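# Unpeg postcards, stack them on mat, box clothespins

## Task

Remove the postcards from the line and lay them in one flat stack on the mat, and also put the clothespins into the box.

## Robot and tools

Robot: two arms, left_arm and right_arm, each with a parallel gripper. Bases, in the scene frame: left_arm at (-0.048, +0.224, 0) m, right_arm at (-0.008, -0.364, 0) m, both turned only slightly about z (quat_wxyz roughly (+1.000, 0, 0, -0.012) and (+1.000, 0, 0, -0.011)). A two-camera stand is fixed behind the arms. Loose objects may occasionally get a short push from outside.

Frames. Scene frame: origin at table-top height, halfway between the nominal bases; +x points out over the table, +z up, and left_arm sits on the +y side (arm names do not match image left/right). Fixed cameras and the table use the scene frame. Everything about a hand (reported pose, Hand target, offsets, wrist-camera poses) is in that arm's own base frame. Rotations in offsets turn about the Hand target's position. A gripper's fingers point along its +z axis and close along its y axis; end_effector_position is the midpoint between the pads, about 1 cm short of the fingertips. Reported hand poses can be a few cm off, more at long reach.

execute_actions(actions, cameras). actions is a list of actions; each action is a list of up to 15 rows, one row per 1/30 s step; if fewer than 15 rows, the final row is repeated. Every row holds 14 numbers in [-1, 1], covering both arms always: left_arm dx, dy, dz, rx, ry, rz, opening, then right_arm in the same order. The six pose numbers are an offset, not a pose: measured from that arm's Hand target as it was when the action began (each row counts from that same start, not from the prior row), along the arm's base axes. Scale: 1.0 = 0.6 m or 180 degrees; rx, ry, rz form a single rotation vector. Repeating an offset in a later action moves further. Six zeros re-send the current Hand target. opening is absolute: +1 fully open (0.093 m), -1 closed. cameras: list of names, ["all"], or []; images come by default only with an empty actions list. An empty list also reports the scene number and task.

move(target, speed, blend, opening_speed, grip_force, blocking, cameras). target is one 14-number row (same layout and scale as above) or a list of up to 15 such rows; every row is an offset from the Hand targets at the start of the move, not from the previous row. Paths are straight, finish together, take at least 0.5 s and are cut off at 10 s in total. speed: m/s, 0.002 to 2.9, default 0.25 (turning up to twice that in rad/s); one value or one per target. blend: corner rounding radius in m for lists; 0 means stop at each target. opening_speed: opening change per second on the -1..+1 scale, at least 0.2. grip_force: per-pad limit in newtons, 10 to 50 (full), one value or one per arm; it persists, and lower values close slowly (about 16 s from open at 10). blocking=false returns after about 0.5 s while the move continues. The first row's openings are sent immediately; later rows' openings are applied on arrival, with all arms pausing. Paths do not avoid obstacles or the other arm. The result adds a "move:" line: done, off_target, moving, held or fault, plus limits=paced (pose clipped) or limits=held (steps withheld). Arms not named in the ending are done (within 10 mm and 2 degrees).

wait(seconds): 0 to 10, robot keeps its last command; a running move continues. stop(cameras): brakes a running move. zoom_image(camera, region): camera is cam_high, cam_left_wrist or cam_right_wrist; region [x0, y0, x1, y1] in pixels of the latest image, origin top-left, at most 504 wide and 504 tall. finished_scene(scene): give the current scene's number; irreversible.

Cameras: cam_high, cam_low, cam_left_wrist, cam_right_wrist, each 896x504. Calibration is supplied; fixed ones may have drifted by a couple of degrees and under a centimetre; wrist images can lag during motion.

Result lines: end_effector_position (m) and end_effector_quat_wxyz in base frame; Hand target (last commanded pose after clipping, base for the next offsets); Tool commands; grip_measured (motor position, +1 open, -1 closed); Joint positions (last entry is opening in metres, floored at zero); Joint velocities (may be dropped when within noise); Joint torques (include gravity, noisy, entries 1 to 3 wrap at ±28 N m); motor temperatures.

Gripping. Pads meet near grip_measured -0.94; each millimetre of object width adds about 0.0208. Readings may be biased high by up to 0.02. For full force on a rigid item, command at least 0.24 below its width reading; keep sending that value to hold; to release, command well above the width reading. A reading below -0.94 after sending -1 does not prove a thin object is held, so check with cameras. Postcards are thin, so squeeze force may be reduced.

Motion tips. Commanded orientation is limited to 40 degrees from the current one per step. Grippers often stop short or sag and tilt, especially far out; verify after each move and correct by sending the missing offset or turning back. Keep paths away from an arm's own base. Faster moves overshoot more and hit harder.

Avoid: anything falling or being left off the table (fails the task), drops, releasing moving parts, fast impacts, pushing into fixed or heavy things, any arm-to-arm contact or gripping the other arm's fingers, strain on wrist camera cables, and long pushes against unreachable targets. Motors heat when loaded or stretched: MOTOR HOT at 75 °C, at 90 °C the arm folds up and stays idle, at 100 °C it collapses. Joint ranges (rad): waist -2.618 to 3.054, shoulder 0.000 to 3.142, elbow 0.000 to 3.142 (straight at 2.901), wrist pitch -1.571 to 1.571, wrist yaw -1.571 to 1.571, wrist roll -2.094 to 2.094.

Each tool is called after "Emit:" as name(argument=value, ...), one argument or row to a line, values as JSON.

## Session

Emit:
execute_actions(
  actions=[],
)

Scene clock: 0.00 s.
left_arm: end_effector_position=(+0.3795, +0.0134, +0.0764) grip_measured=+1.000 end_effector_quat_wxyz=(+0.548, -0.050, +0.835, -0.002) | right_arm: end_effector_position=(+0.3816, -0.0272, +0.0753) grip_measured=+1.000 end_effector_quat_wxyz=(+0.559, +0.063, +0.827, -0.005)
Joint positions: left_arm=[0.021 1.529 0.348 0.769 -0.033 -0.077 0.093] | right_arm=[-0.062 1.57 0.339 0.846 0.021 0.075 0.093]
Joint velocities: within noise
Joint torques (N m): no reading
Motor temperatures (°C): left_arm=[30 32 32 33 27 25 28] | right_arm=[30 31 32 36 26 28 28]
Heat: left arm: 33 °C; right arm: 36 °C.
Hand target: left_arm +0.3833, +0.0145, +0.0847; +0.557, -0.049, +0.829, +0.002 | right_arm +0.3885, -0.0281, +0.0912; +0.579, +0.065, +0.813, -0.004
Tool commands: left_gripper/opening=+1.0 right_gripper/opening=+1.0

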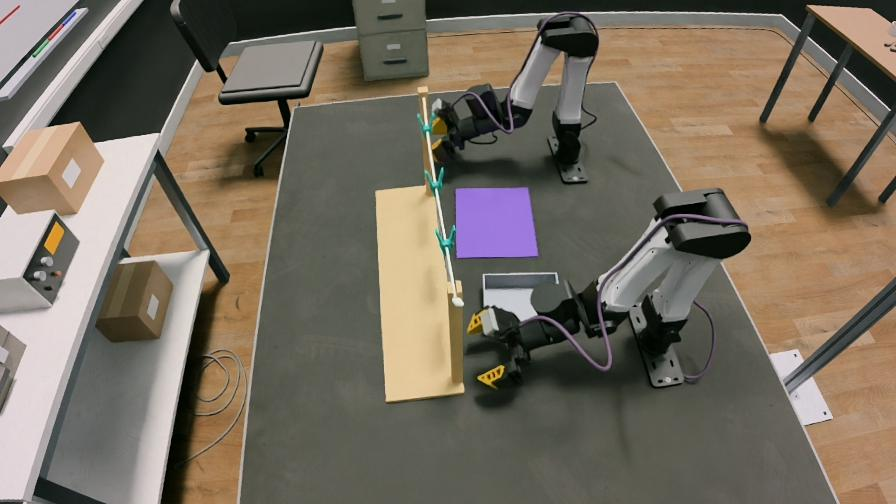

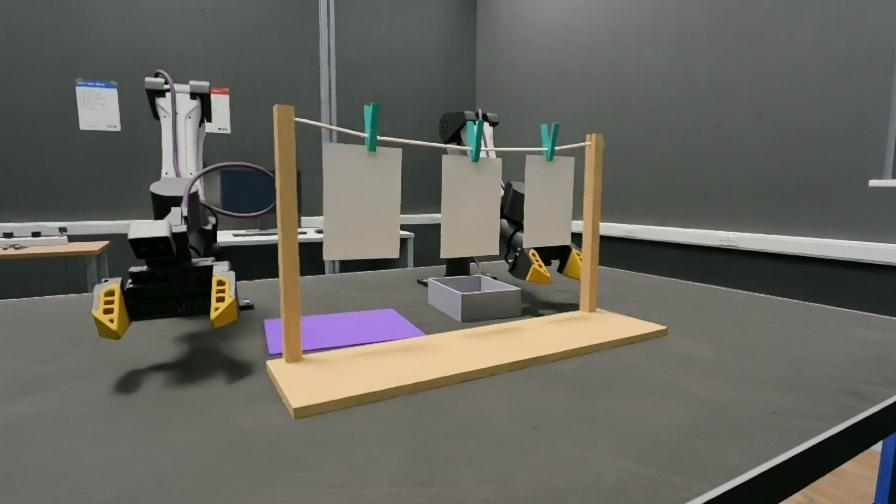

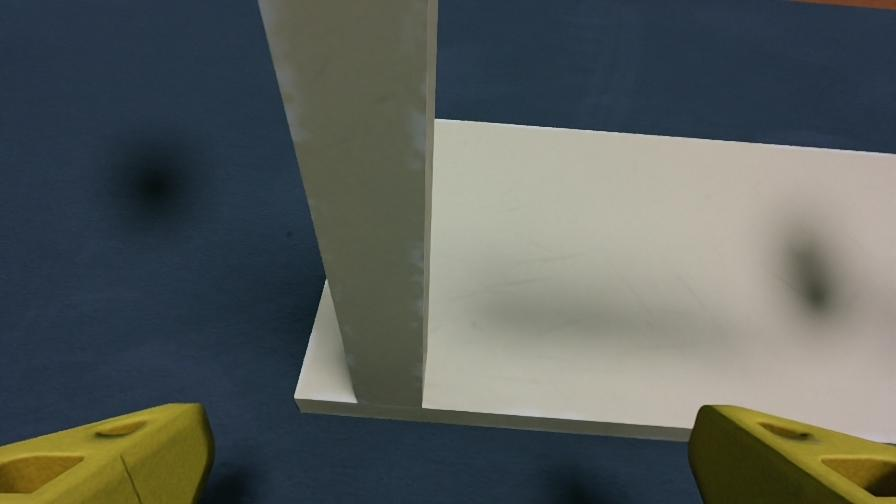

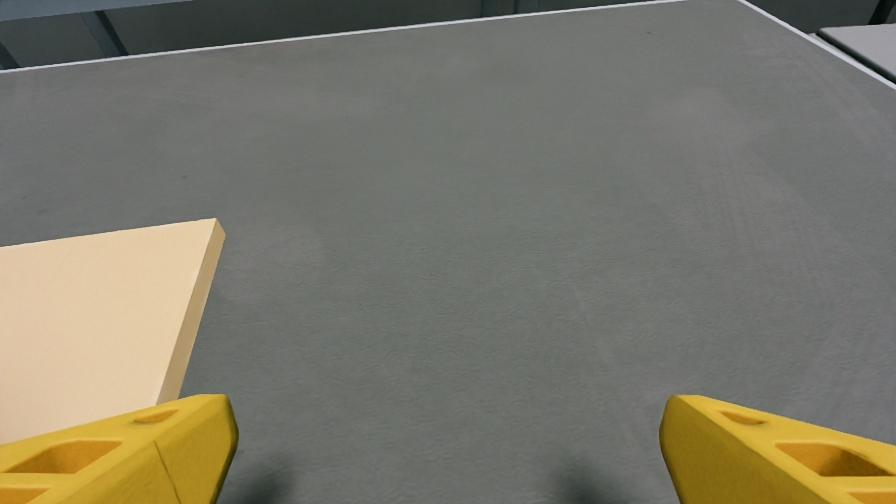

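Emit:
zoom_image(
  camera="cam_low",
  region=[330, 80, 610, 270],
)

Emit:
zoom_image(
  camera="cam_high",
  region=[380, 80, 580, 320],
)

Emit:
zoom_image(
  camera="cam_low",
  region=[350, 90, 410, 170],
)

Emit:
zoom_image(
  camera="cam_high",
  region=[415, 210, 475, 270],
)

Scaled by 1.800.

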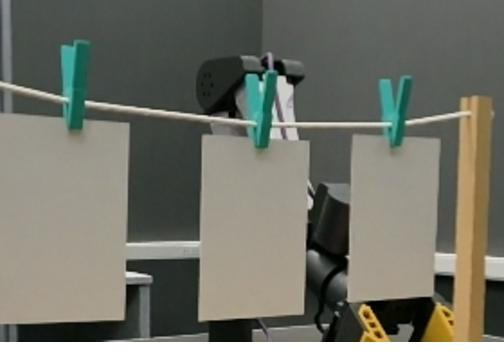

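Scaled by 2.100.

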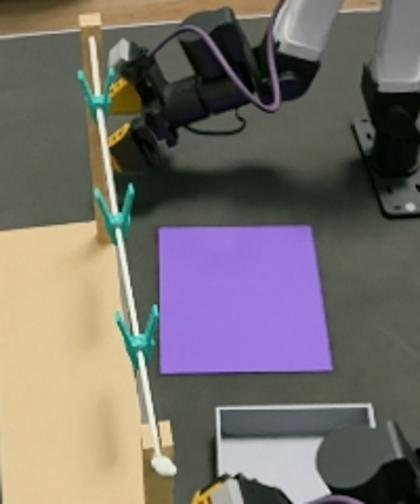

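Scaled by 6.300.

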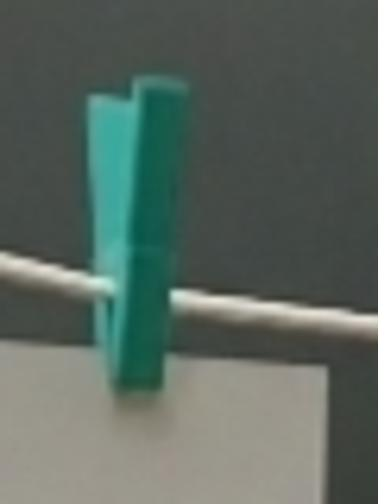

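Scaled by 8.400.

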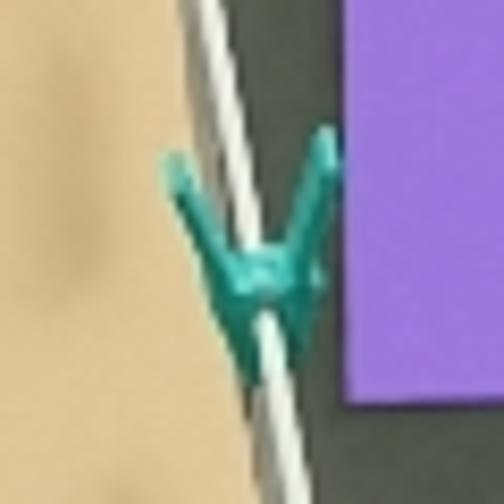

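Emit:
move(
  target=[
    [-0.2,0,0.17,0,0,0,1,-0.2,0,0.17,0,0,0,1],
    [-0.172,-0.074,0.525,0.109,0.092,-0.522,1,-0.181,0.213,0.448,-0.193,0.18,0.516,1],
    [0.121,-0.24,0.545,0.109,0.092,-0.522,1,0.021,0.507,0.448,-0.193,0.18,0.516,1],
  ],
  blend=[0.05,0.05,0],
  speed=0.3,
  cameras=["all"],
)

Scene clock: 35.80 s.
left_arm: end_effector_position=(+0.4500, -0.1258, +0.3977) grip_measured=+1.000 end_effector_quat_wxyz=(+0.482, +0.521, +0.671, -0.215) | right_arm: end_effector_position=(+0.3942, +0.2737, +0.3440) grip_measured=+1.000 end_effector_quat_wxyz=(+0.355, -0.619, +0.679, +0.172)
Joint positions: left_arm=[0.019 2.18 2.835 -1.483 0.924 0.955 0.093] | right_arm=[0.431 2.202 2.828 -1.546 -0.523 -0.868 0.093]
Joint torques (N m): left_arm=[0.59 -8.43 6.15 1.78 0.64 -0.16] | right_arm=[-0.62 -9.94 7.43 1.76 -0.16 0.2]
Heat: left arm: 37 °C; right arm: 40 °C.
Hand target: left_arm +0.4559, -0.1295, +0.4117; +0.271, +0.653, +0.653, -0.271 | right_arm +0.4011, +0.2761, +0.3600; +0.176, -0.685, +0.685, +0.175
Off the commanded pose: left_arm 0.016 m, 29 deg | right_arm 0.018 m, 22 deg.
elbow stopped short (left arm): the move would have taken joint 3 (elbow) straighter than the controller allows.
elbow stopped short (right arm): the move would have taken joint 3 (elbow) straighter than the controller allows.
move: off_target (left_arm, right_arm)
camera_calibration:
cam_left_wrist: T_world_to_cam=[[-0.901882, -0.373833, -0.216467, 0.444342], [-0.181197, 0.782262, -0.596014, 0.453208], [0.392144, -0.498311, -0.773246, 0.150262], [0, 0, 0, 1]] pos_world=[0.42394, -0.11354, 0.482493]
cam_right_wrist: T_world_to_cam=[[0.967475, -0.15875, 0.196955, -0.405288], [-0.0811661, -0.932216, -0.352684, 0.449111], [0.239593, 0.325227, -0.91478, 0.215371], [0, 0, 0, 1]] pos_world=[0.376957, 0.284285, 0.435235]

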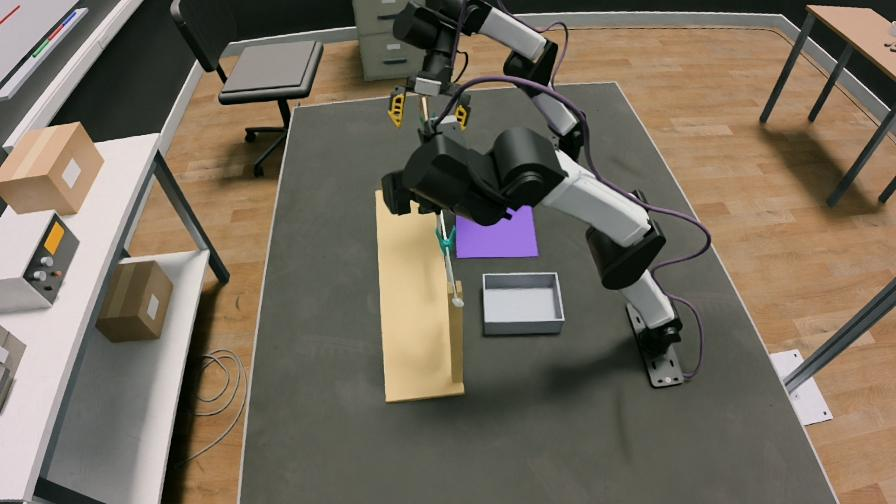

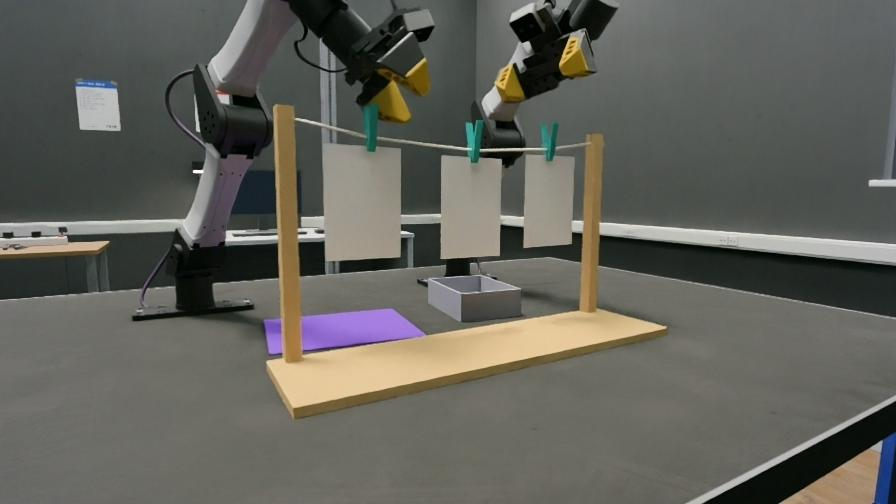

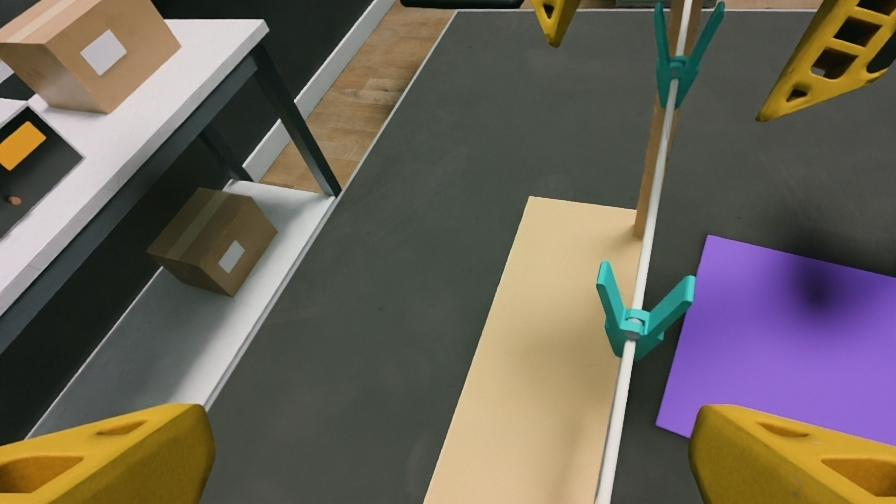

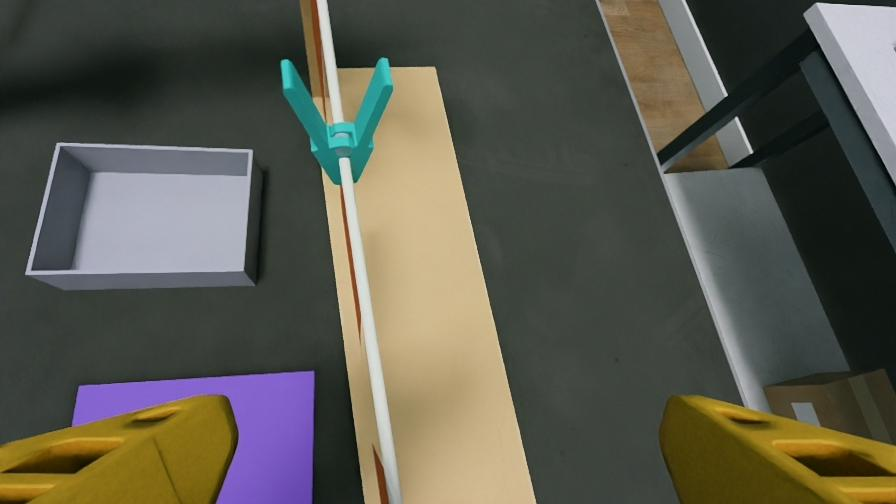

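Emit:
move(
  target=[0,0,0,0,0,0,1,0,0.05,-0.12,0,0,0,1],
  speed=0.15,
  cameras=["all"],
)

Scene clock: 39.37 s.
left_arm: end_effector_position=(+0.4499, -0.1261, +0.3982) grip_measured=+1.000 end_effector_quat_wxyz=(+0.482, +0.520, +0.671, -0.217) | right_arm: end_effector_position=(+0.3990, +0.3088, +0.2852) grip_measured=+1.000 end_effector_quat_wxyz=(-0.292, +0.640, -0.688, -0.180)
Joint positions: left_arm=[0.019 2.18 2.835 -1.481 0.928 0.952 0.093] | right_arm=[0.504 2.322 2.828 -1.546 -0.479 -0.862 0.093]
Joint torques (N m): left_arm=[0.77 -8.39 6.16 1.79 0.68 -0.15] | right_arm=[0.27 -10.41 7.51 0.96 -0.06 -0.14]
Heat: left arm: 37 °C; right arm: 40 °C.
Hand target: left_arm +0.4559, -0.1295, +0.4117; +0.271, +0.653, +0.653, -0.271 | right_arm +0.4011, +0.3061, +0.2880; -0.176, +0.685, -0.685, -0.175
Off the commanded pose: left_arm 0.015 m, 29 deg | right_arm 0.004 m, 14 deg.
elbow stopped short (left arm): the move would have taken joint 3 (elbow) straighter than the controller allows.
elbow stopped short (right arm): the move would have taken joint 3 (elbow) straighter than the controller allows.
joint sent to its limit (right arm) — joint 4 (wrist pitch), lower limit. The joint targets are off in position and orientation.
move: off_target (left_arm, right_arm)
camera_calibration:
cam_left_wrist: T_world_to_cam=[[-0.90235, -0.373959, -0.214286, 0.443575], [-0.181218, 0.780282, -0.598599, 0.454547], [0.391055, -0.501314, -0.771856, 0.150097], [0, 0, 0, 1]] pos_world=[0.423937, -0.11355, 0.482996]
cam_right_wrist: T_world_to_cam=[[0.987997, -0.102009, 0.116002, -0.395422], [-0.0682695, -0.961973, -0.264475, 0.44032], [0.138569, 0.253381, -0.95739, 0.223647], [0, 0, 0, 1]] pos_world=[0.389746, 0.326572, 0.376441]

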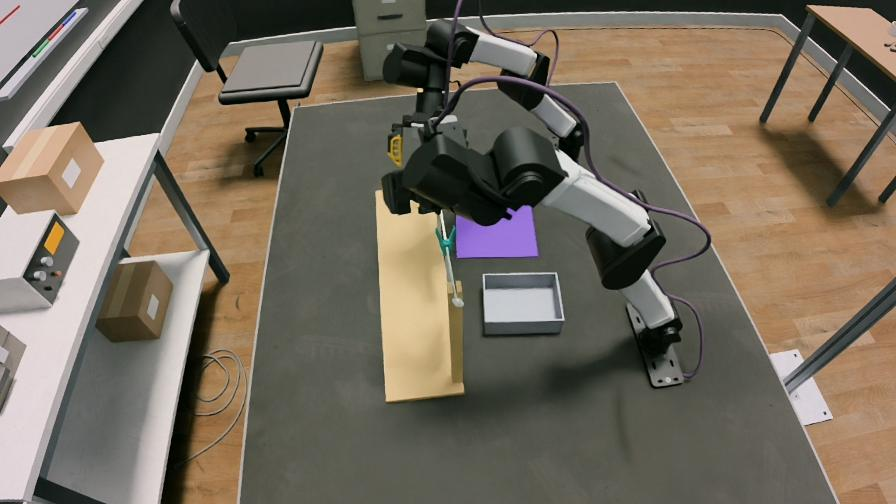

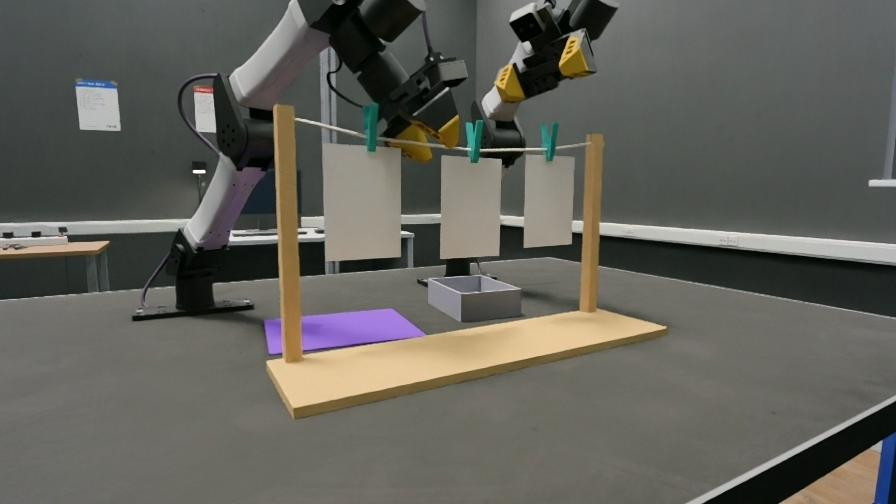

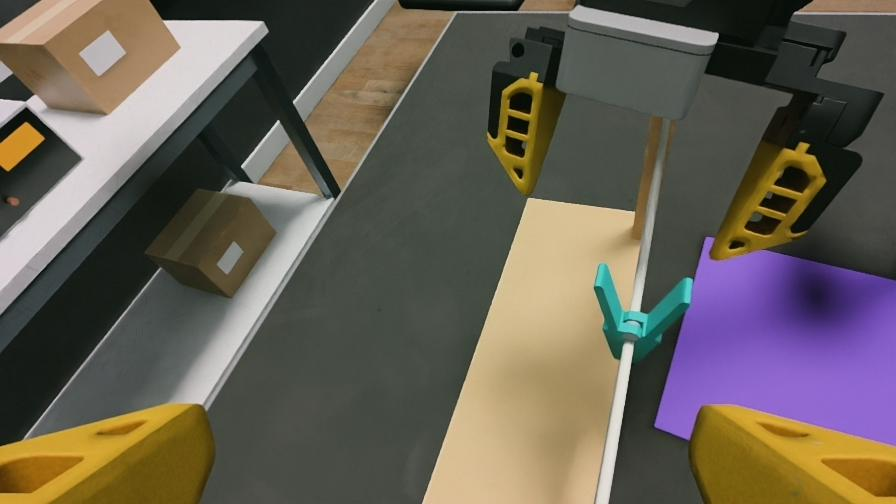

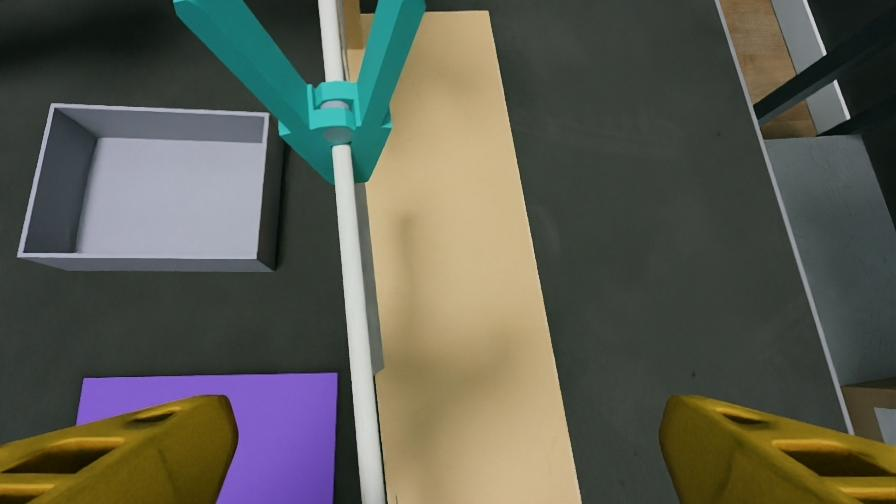

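Emit:
move(
  target=[
    [0,0,0,0,0,0,1,-0.027,0.005,0,0,0,0,1],
    [0,0,0,0,0,0,1,-0.027,0.055,-0.077,0,0,0,1],
  ],
  speed=0.1,
  cameras=["cam_low","cam_right_wrist","cam_left_wrist"],
)

Scene clock: 45.73 s.
left_arm: end_effector_position=(+0.4499, -0.1261, +0.3982) grip_measured=+1.000 end_effector_quat_wxyz=(+0.482, +0.520, +0.671, -0.217) | right_arm: end_effector_position=(+0.3837, +0.3391, +0.2458) grip_measured=+1.000 end_effector_quat_wxyz=(-0.243, +0.670, -0.678, -0.178)
Joint positions: left_arm=[0.019 2.18 2.835 -1.481 0.928 0.952 0.093] | right_arm=[0.584 2.375 2.792 -1.544 -0.438 -0.874 0.093]
Joint torques (N m): left_arm=[0.87 -8.38 6.12 1.79 0.65 -0.18] | right_arm=[0.43 -10.18 7.04 0.82 -0.04 0.09]
Motor temperatures (°C): left_arm=[30 35 35 37 27 25 28] | right_arm=[29 36 35 39 26 27 28]
Heat: left arm: 37 °C; right arm: 39 °C.
Hand target: left_arm +0.4559, -0.1295, +0.4117; +0.271, +0.653, +0.653, -0.271 | right_arm +0.3849, +0.3391, +0.2418; -0.176, +0.685, -0.685, -0.175
Off the commanded pose: left_arm 0.015 m, 29 deg | right_arm 0.004 m, 8 deg.
elbow stopped short (left arm): the move would have taken joint 3 (elbow) straighter than the controller allows.
joint sent to its limit (right arm) — joint 4 (wrist pitch), lower limit. The joint targets are off in position and orientation.
move: off_target (left_arm, right_arm)
camera_calibration:
cam_left_wrist: T_world_to_cam=[[-0.90235, -0.373959, -0.214286, 0.443575], [-0.181218, 0.780282, -0.598599, 0.454547], [0.391055, -0.501314, -0.771856, 0.150097], [0, 0, 0, 1]] pos_world=[0.423937, -0.11355, 0.482996]
cam_right_wrist: T_world_to_cam=[[0.997132, -0.0250027, 0.071433, -0.391305], [-0.011337, -0.98255, -0.185655, 0.423792], [0.0748283, 0.184312, -0.980015, 0.233755], [0, 0, 0, 1]] pos_world=[0.377495, 0.363529, 0.335714]
Images, in order (width x height): cam_low 896x504, cam_left_wrist 896x504, cam_right_wrist 896x504.

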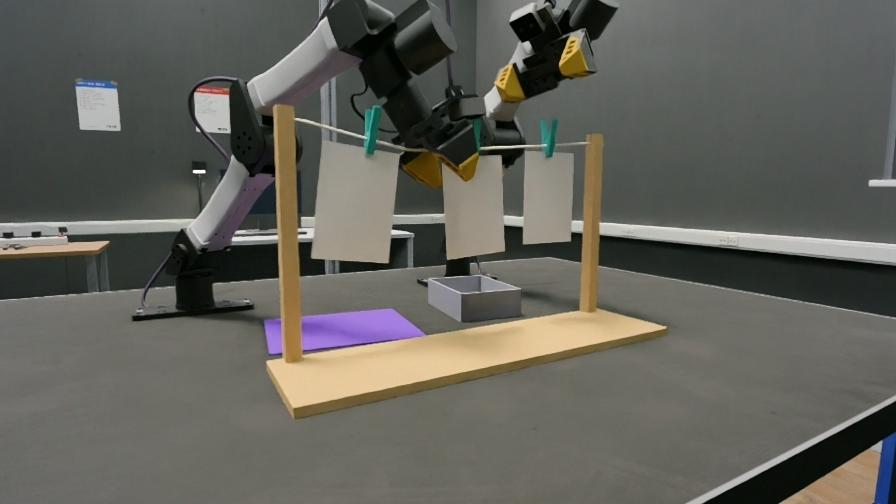

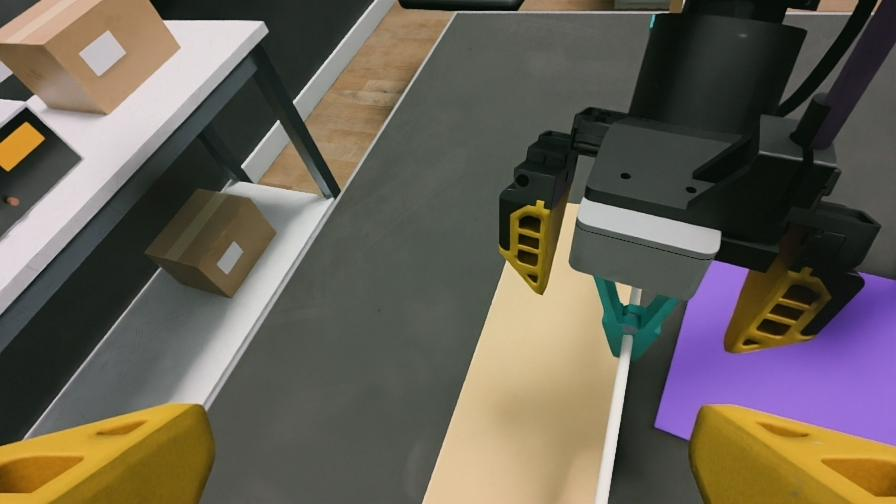

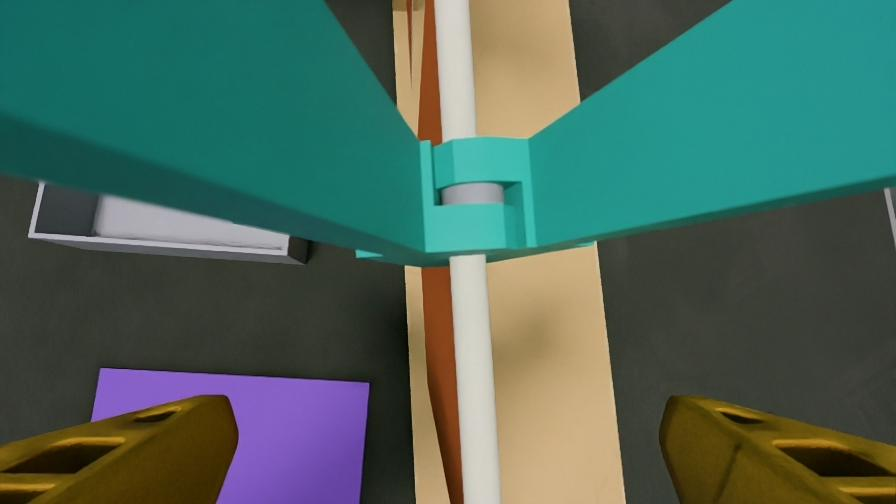

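Emit:
move(
  target=[0,0,0,0,0,0,1,0,0,0,0,0,0,-1],
  opening_speed=1.0,
  cameras=["cam_low","cam_right_wrist","cam_left_wrist"],
)

Emit:
zoom_image(
  camera="cam_low",
  region=[280, 80, 620, 270],
)

Scene clock: 49.53 s.
left_arm: end_effector_position=(+0.4499, -0.1261, +0.3982) grip_measured=+1.000 end_effector_quat_wxyz=(+0.482, +0.520, +0.671, -0.217) | right_arm: end_effector_position=(+0.3863, +0.3362, +0.2458) grip_measured=-0.970 end_effector_quat_wxyz=(-0.243, +0.667, -0.681, -0.178)
Joint positions: left_arm=[0.019 2.18 2.835 -1.481 0.928 0.952 0.093] | right_arm=[0.576 2.375 2.792 -1.544 -0.438 -0.874 0]
Joint torques (N m): left_arm=[0.75 -8.38 6.16 1.84 0.67 -0.17] | right_arm=[0.43 -10.17 7.04 0.83 -0.05 0.09]
Heat: left arm: 38 °C; right arm: 39 °C.
Hand target: left_arm +0.4559, -0.1295, +0.4117; +0.271, +0.653, +0.653, -0.271 | right_arm +0.3849, +0.3391, +0.2418; -0.176, +0.685, -0.685, -0.175
Off the commanded pose: left_arm 0.015 m, 29 deg | right_arm 0.005 m, 8 deg.
elbow stopped short (left arm): the move would have taken joint 3 (elbow) straighter than the controller allows.
joint sent to its limit (right arm) — joint 4 (wrist pitch), lower limit. The joint targets are off in position and orientation.
move: off_target (left_arm, right_arm)
camera_calibration:
cam_left_wrist: T_world_to_cam=[[-0.90235, -0.373959, -0.214286, 0.443575], [-0.181218, 0.780282, -0.598599, 0.454547], [0.391055, -0.501314, -0.771856, 0.150097], [0, 0, 0, 1]] pos_world=[0.423937, -0.11355, 0.482996]
cam_right_wrist: T_world_to_cam=[[0.996911, -0.0327002, 0.0714089, -0.391308], [-0.0189273, -0.982434, -0.185649, 0.423825], [0.0762252, 0.183724, -0.980018, 0.23376], [0, 0, 0, 1]] pos_world=[0.380303, 0.360636, 0.335714]
Images, in order (width x height): cam_low 896x504, cam_left_wrist 896x504, cam_right_wrist 896x504.

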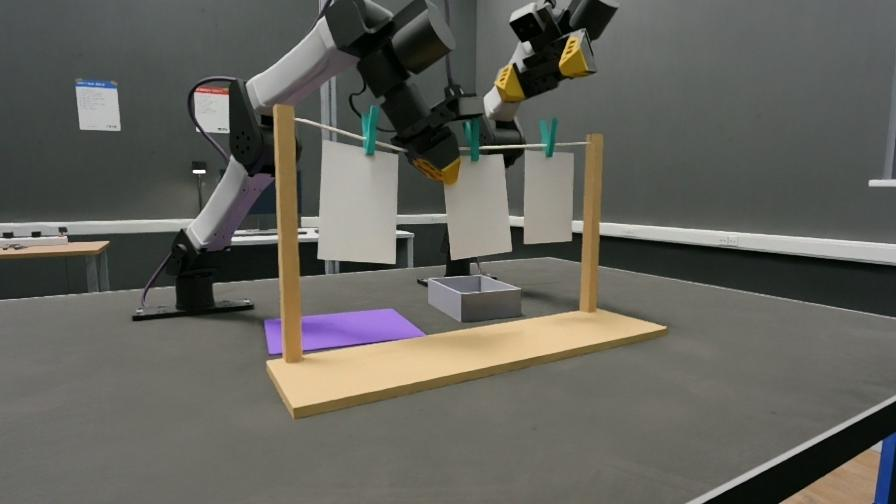

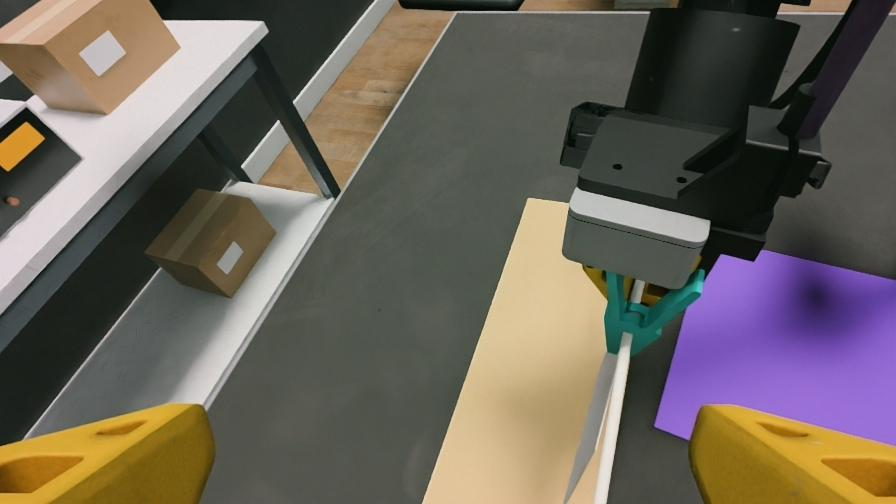

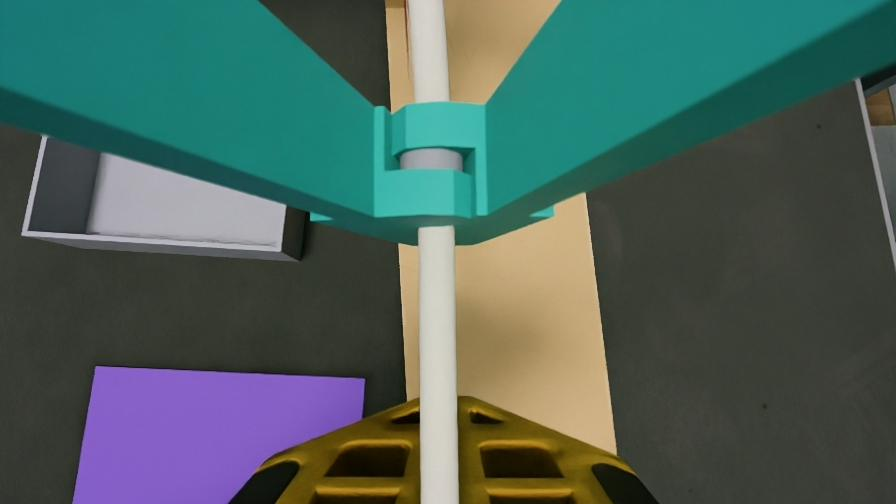

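Scaled by 1.482.

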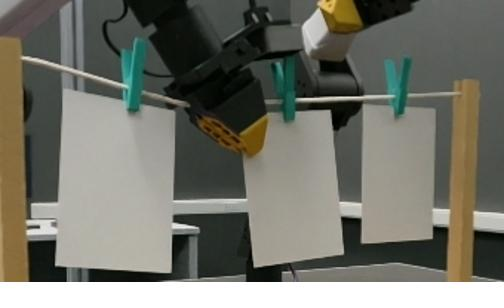

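Emit:
move(
  target=[-0.053,-0.084,-0.112,0,0,0,1,0,0,0,0,0,0,-1],
  speed=0.12,
  cameras=["cam_low","cam_high","cam_left_wrist"],
)

Scene clock: 56.23 s.
left_arm: end_effector_position=(+0.4354, -0.1847, +0.3394) grip_measured=+1.000 end_effector_quat_wxyz=(+0.400, +0.588, +0.658, -0.249) | right_arm: end_effector_position=(+0.3863, +0.3362, +0.2458) grip_measured=-0.970 end_effector_quat_wxyz=(-0.243, +0.667, -0.681, -0.178)
Joint positions: left_arm=[-0.126 2.194 2.686 -1.526 0.866 1.079 0.093] | right_arm=[0.576 2.375 2.792 -1.544 -0.438 -0.874 0]
Joint torques (N m): left_arm=[-0.25 -13.09 3.12 0.68 0.12 0.09] | right_arm=[0.42 -10.17 7.08 0.82 -0.04 0.09]
Heat: left arm: 37 °C; right arm: 39 °C.
Hand target: left_arm +0.4241, -0.1799, +0.3445; +0.271, +0.653, +0.653, -0.271 | right_arm +0.3849, +0.3391, +0.2418; -0.176, +0.685, -0.685, -0.175
Off the commanded pose: left_arm 0.013 m, 17 deg | right_arm 0.005 m, 8 deg.
elbow stopped short (left arm): the move would have taken joint 3 (elbow) straighter than the controller allows.
joint sent to its limit (left arm) — joint 4 (wrist pitch), lower limit. The joint targets are off in position and orientation.
joint sent to its limit (right arm) — joint 4 (wrist pitch), lower limit. The joint targets are off in position and orientation.
move: off_target (left_arm, right_arm)
camera_calibration:
cam_left_wrist: T_world_to_cam=[[-0.97004, -0.193123, -0.147395, 0.4362], [-0.0953737, 0.860717, -0.50007, 0.406426], [0.223441, -0.471031, -0.853349, 0.1872], [0, 0, 0, 1]] pos_world=[0.420066, -0.177401, 0.427283]
Images, in order (width x height): cam_high 896x504, cam_low 896x504, cam_left_wrist 896x504.

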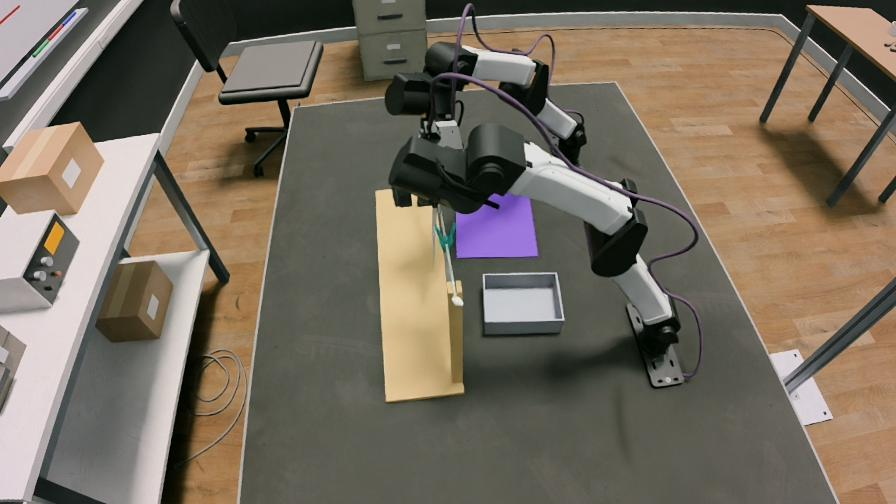

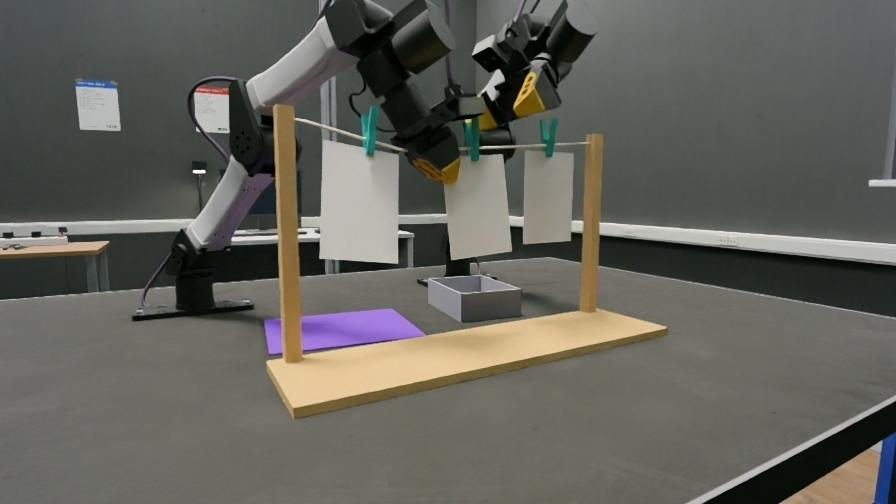

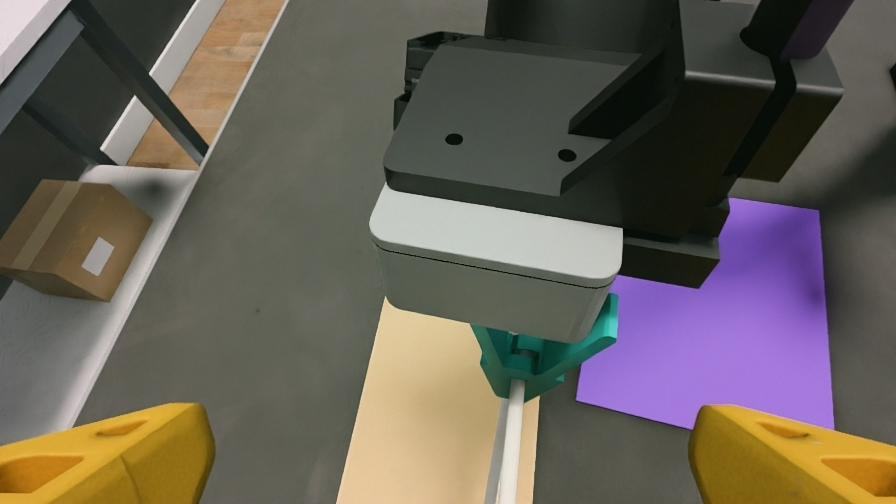

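Emit:
move(
  target=[0.05,0.08,0.08,0,0,0,1,0,0,-0.033,0,0,0,-1],
  speed=0.06,
  cameras=["cam_low","cam_right_wrist","cam_left_wrist"],
)

Emit:
zoom_image(
  camera="cam_low",
  region=[280, 80, 620, 270],
)

Scene clock: 66.63 s.
left_arm: end_effector_position=(+0.4523, -0.1284, +0.3779) grip_measured=+1.000 end_effector_quat_wxyz=(+0.460, +0.539, +0.674, -0.210) | right_arm: end_effector_position=(+0.3868, +0.3359, +0.2448) grip_measured=-0.970 end_effector_quat_wxyz=(-0.243, +0.671, -0.678, -0.175)
Joint positions: left_arm=[0.007 2.206 2.832 -1.526 0.897 1.023 0.093] | right_arm=[0.576 2.377 2.792 -1.544 -0.434 -0.885 0]
Joint torques (N m): left_arm=[0.73 -9.2 6.24 1.52 0.68 -0.2] | right_arm=[0.5 -9.05 3.74 0.82 -0.04 -0.05]
Heat: left arm: 38 °C; right arm: 40 °C.
Hand target: left_arm +0.4541, -0.1319, +0.3925; +0.271, +0.653, +0.653, -0.271 | right_arm +0.3849, +0.3391, +0.2220; -0.176, +0.685, -0.685, -0.175
Off the commanded pose: left_arm 0.015 m, 26 deg | right_arm 0.023 m, 8 deg.
elbow stopped short (left arm): the move would have taken joint 3 (elbow) straighter than the controller allows.
joint sent to its limit (right arm) — joint 4 (wrist pitch), lower limit. The joint targets are off in position and orientation.
move: off_target (left_arm, right_arm)
camera_calibration:
cam_left_wrist: T_world_to_cam=[[-0.915288, -0.340122, -0.215791, 0.451276], [-0.171805, 0.814196, -0.554589, 0.428086], [0.364324, -0.470534, -0.803658, 0.160363], [0, 0, 0, 1]] pos_world=[0.42817, -0.119601, 0.46367]
cam_right_wrist: T_world_to_cam=[[0.996659, -0.0248719, 0.0777984, -0.395883], [-0.0103605, -0.983311, -0.181636, 0.419424], [0.0810176, 0.180223, -0.980284, 0.232201], [0, 0, 0, 1]] pos_world=[0.380094, 0.36073, 0.334604]
Images, in order (width x height): cam_low 896x504, cam_left_wrist 896x504, cam_right_wrist 896x504.

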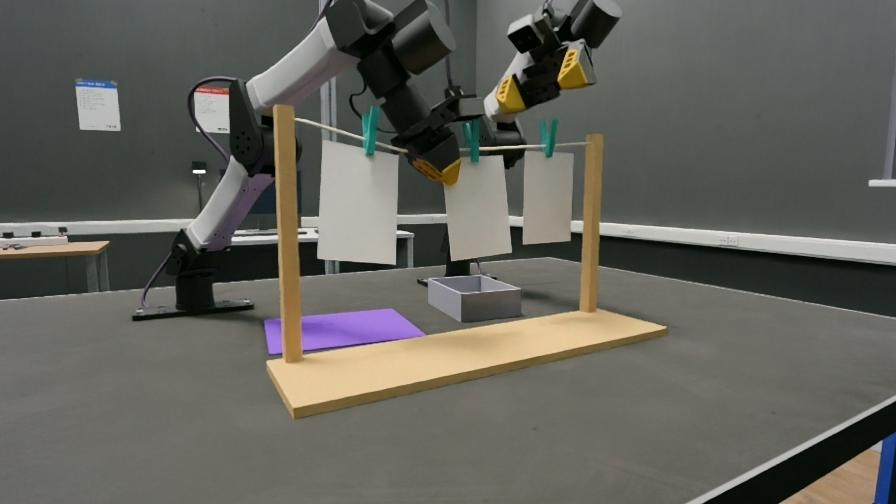

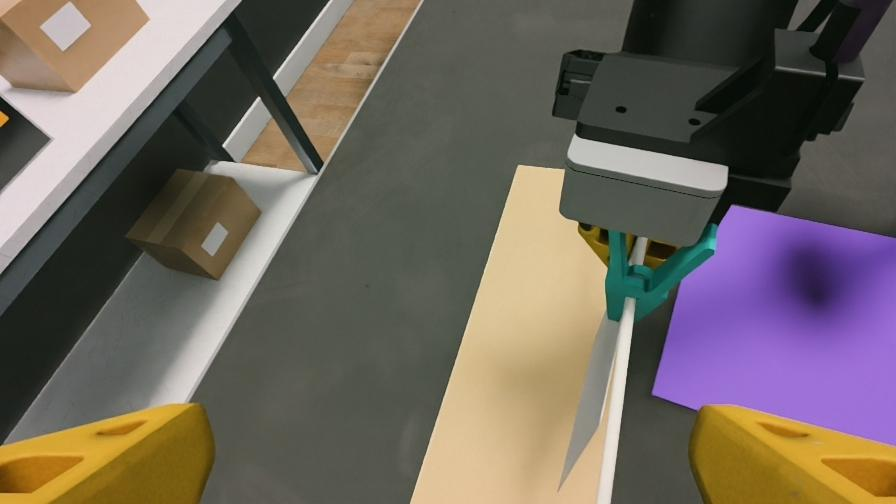

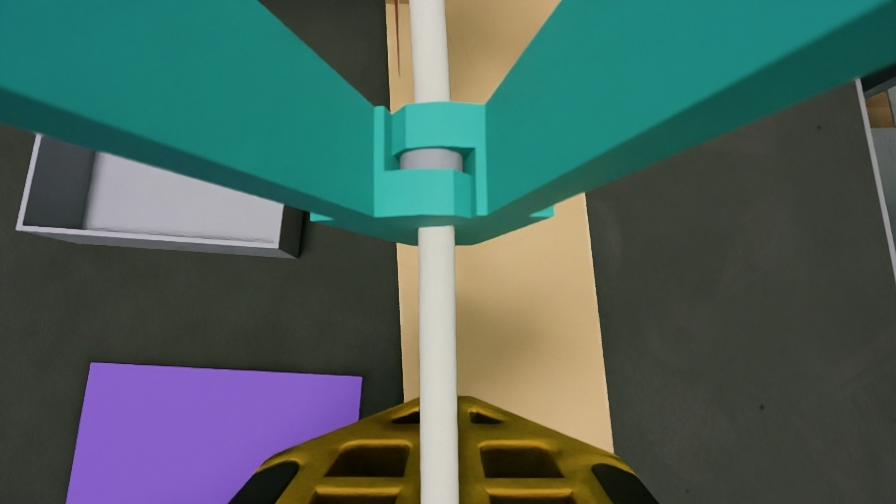

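Scaled by 1.482.

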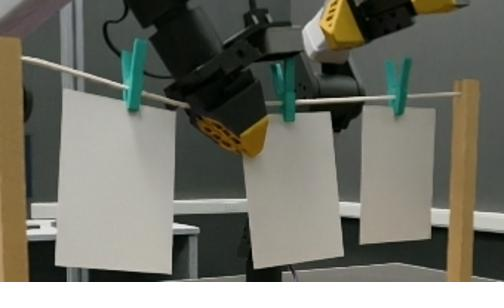

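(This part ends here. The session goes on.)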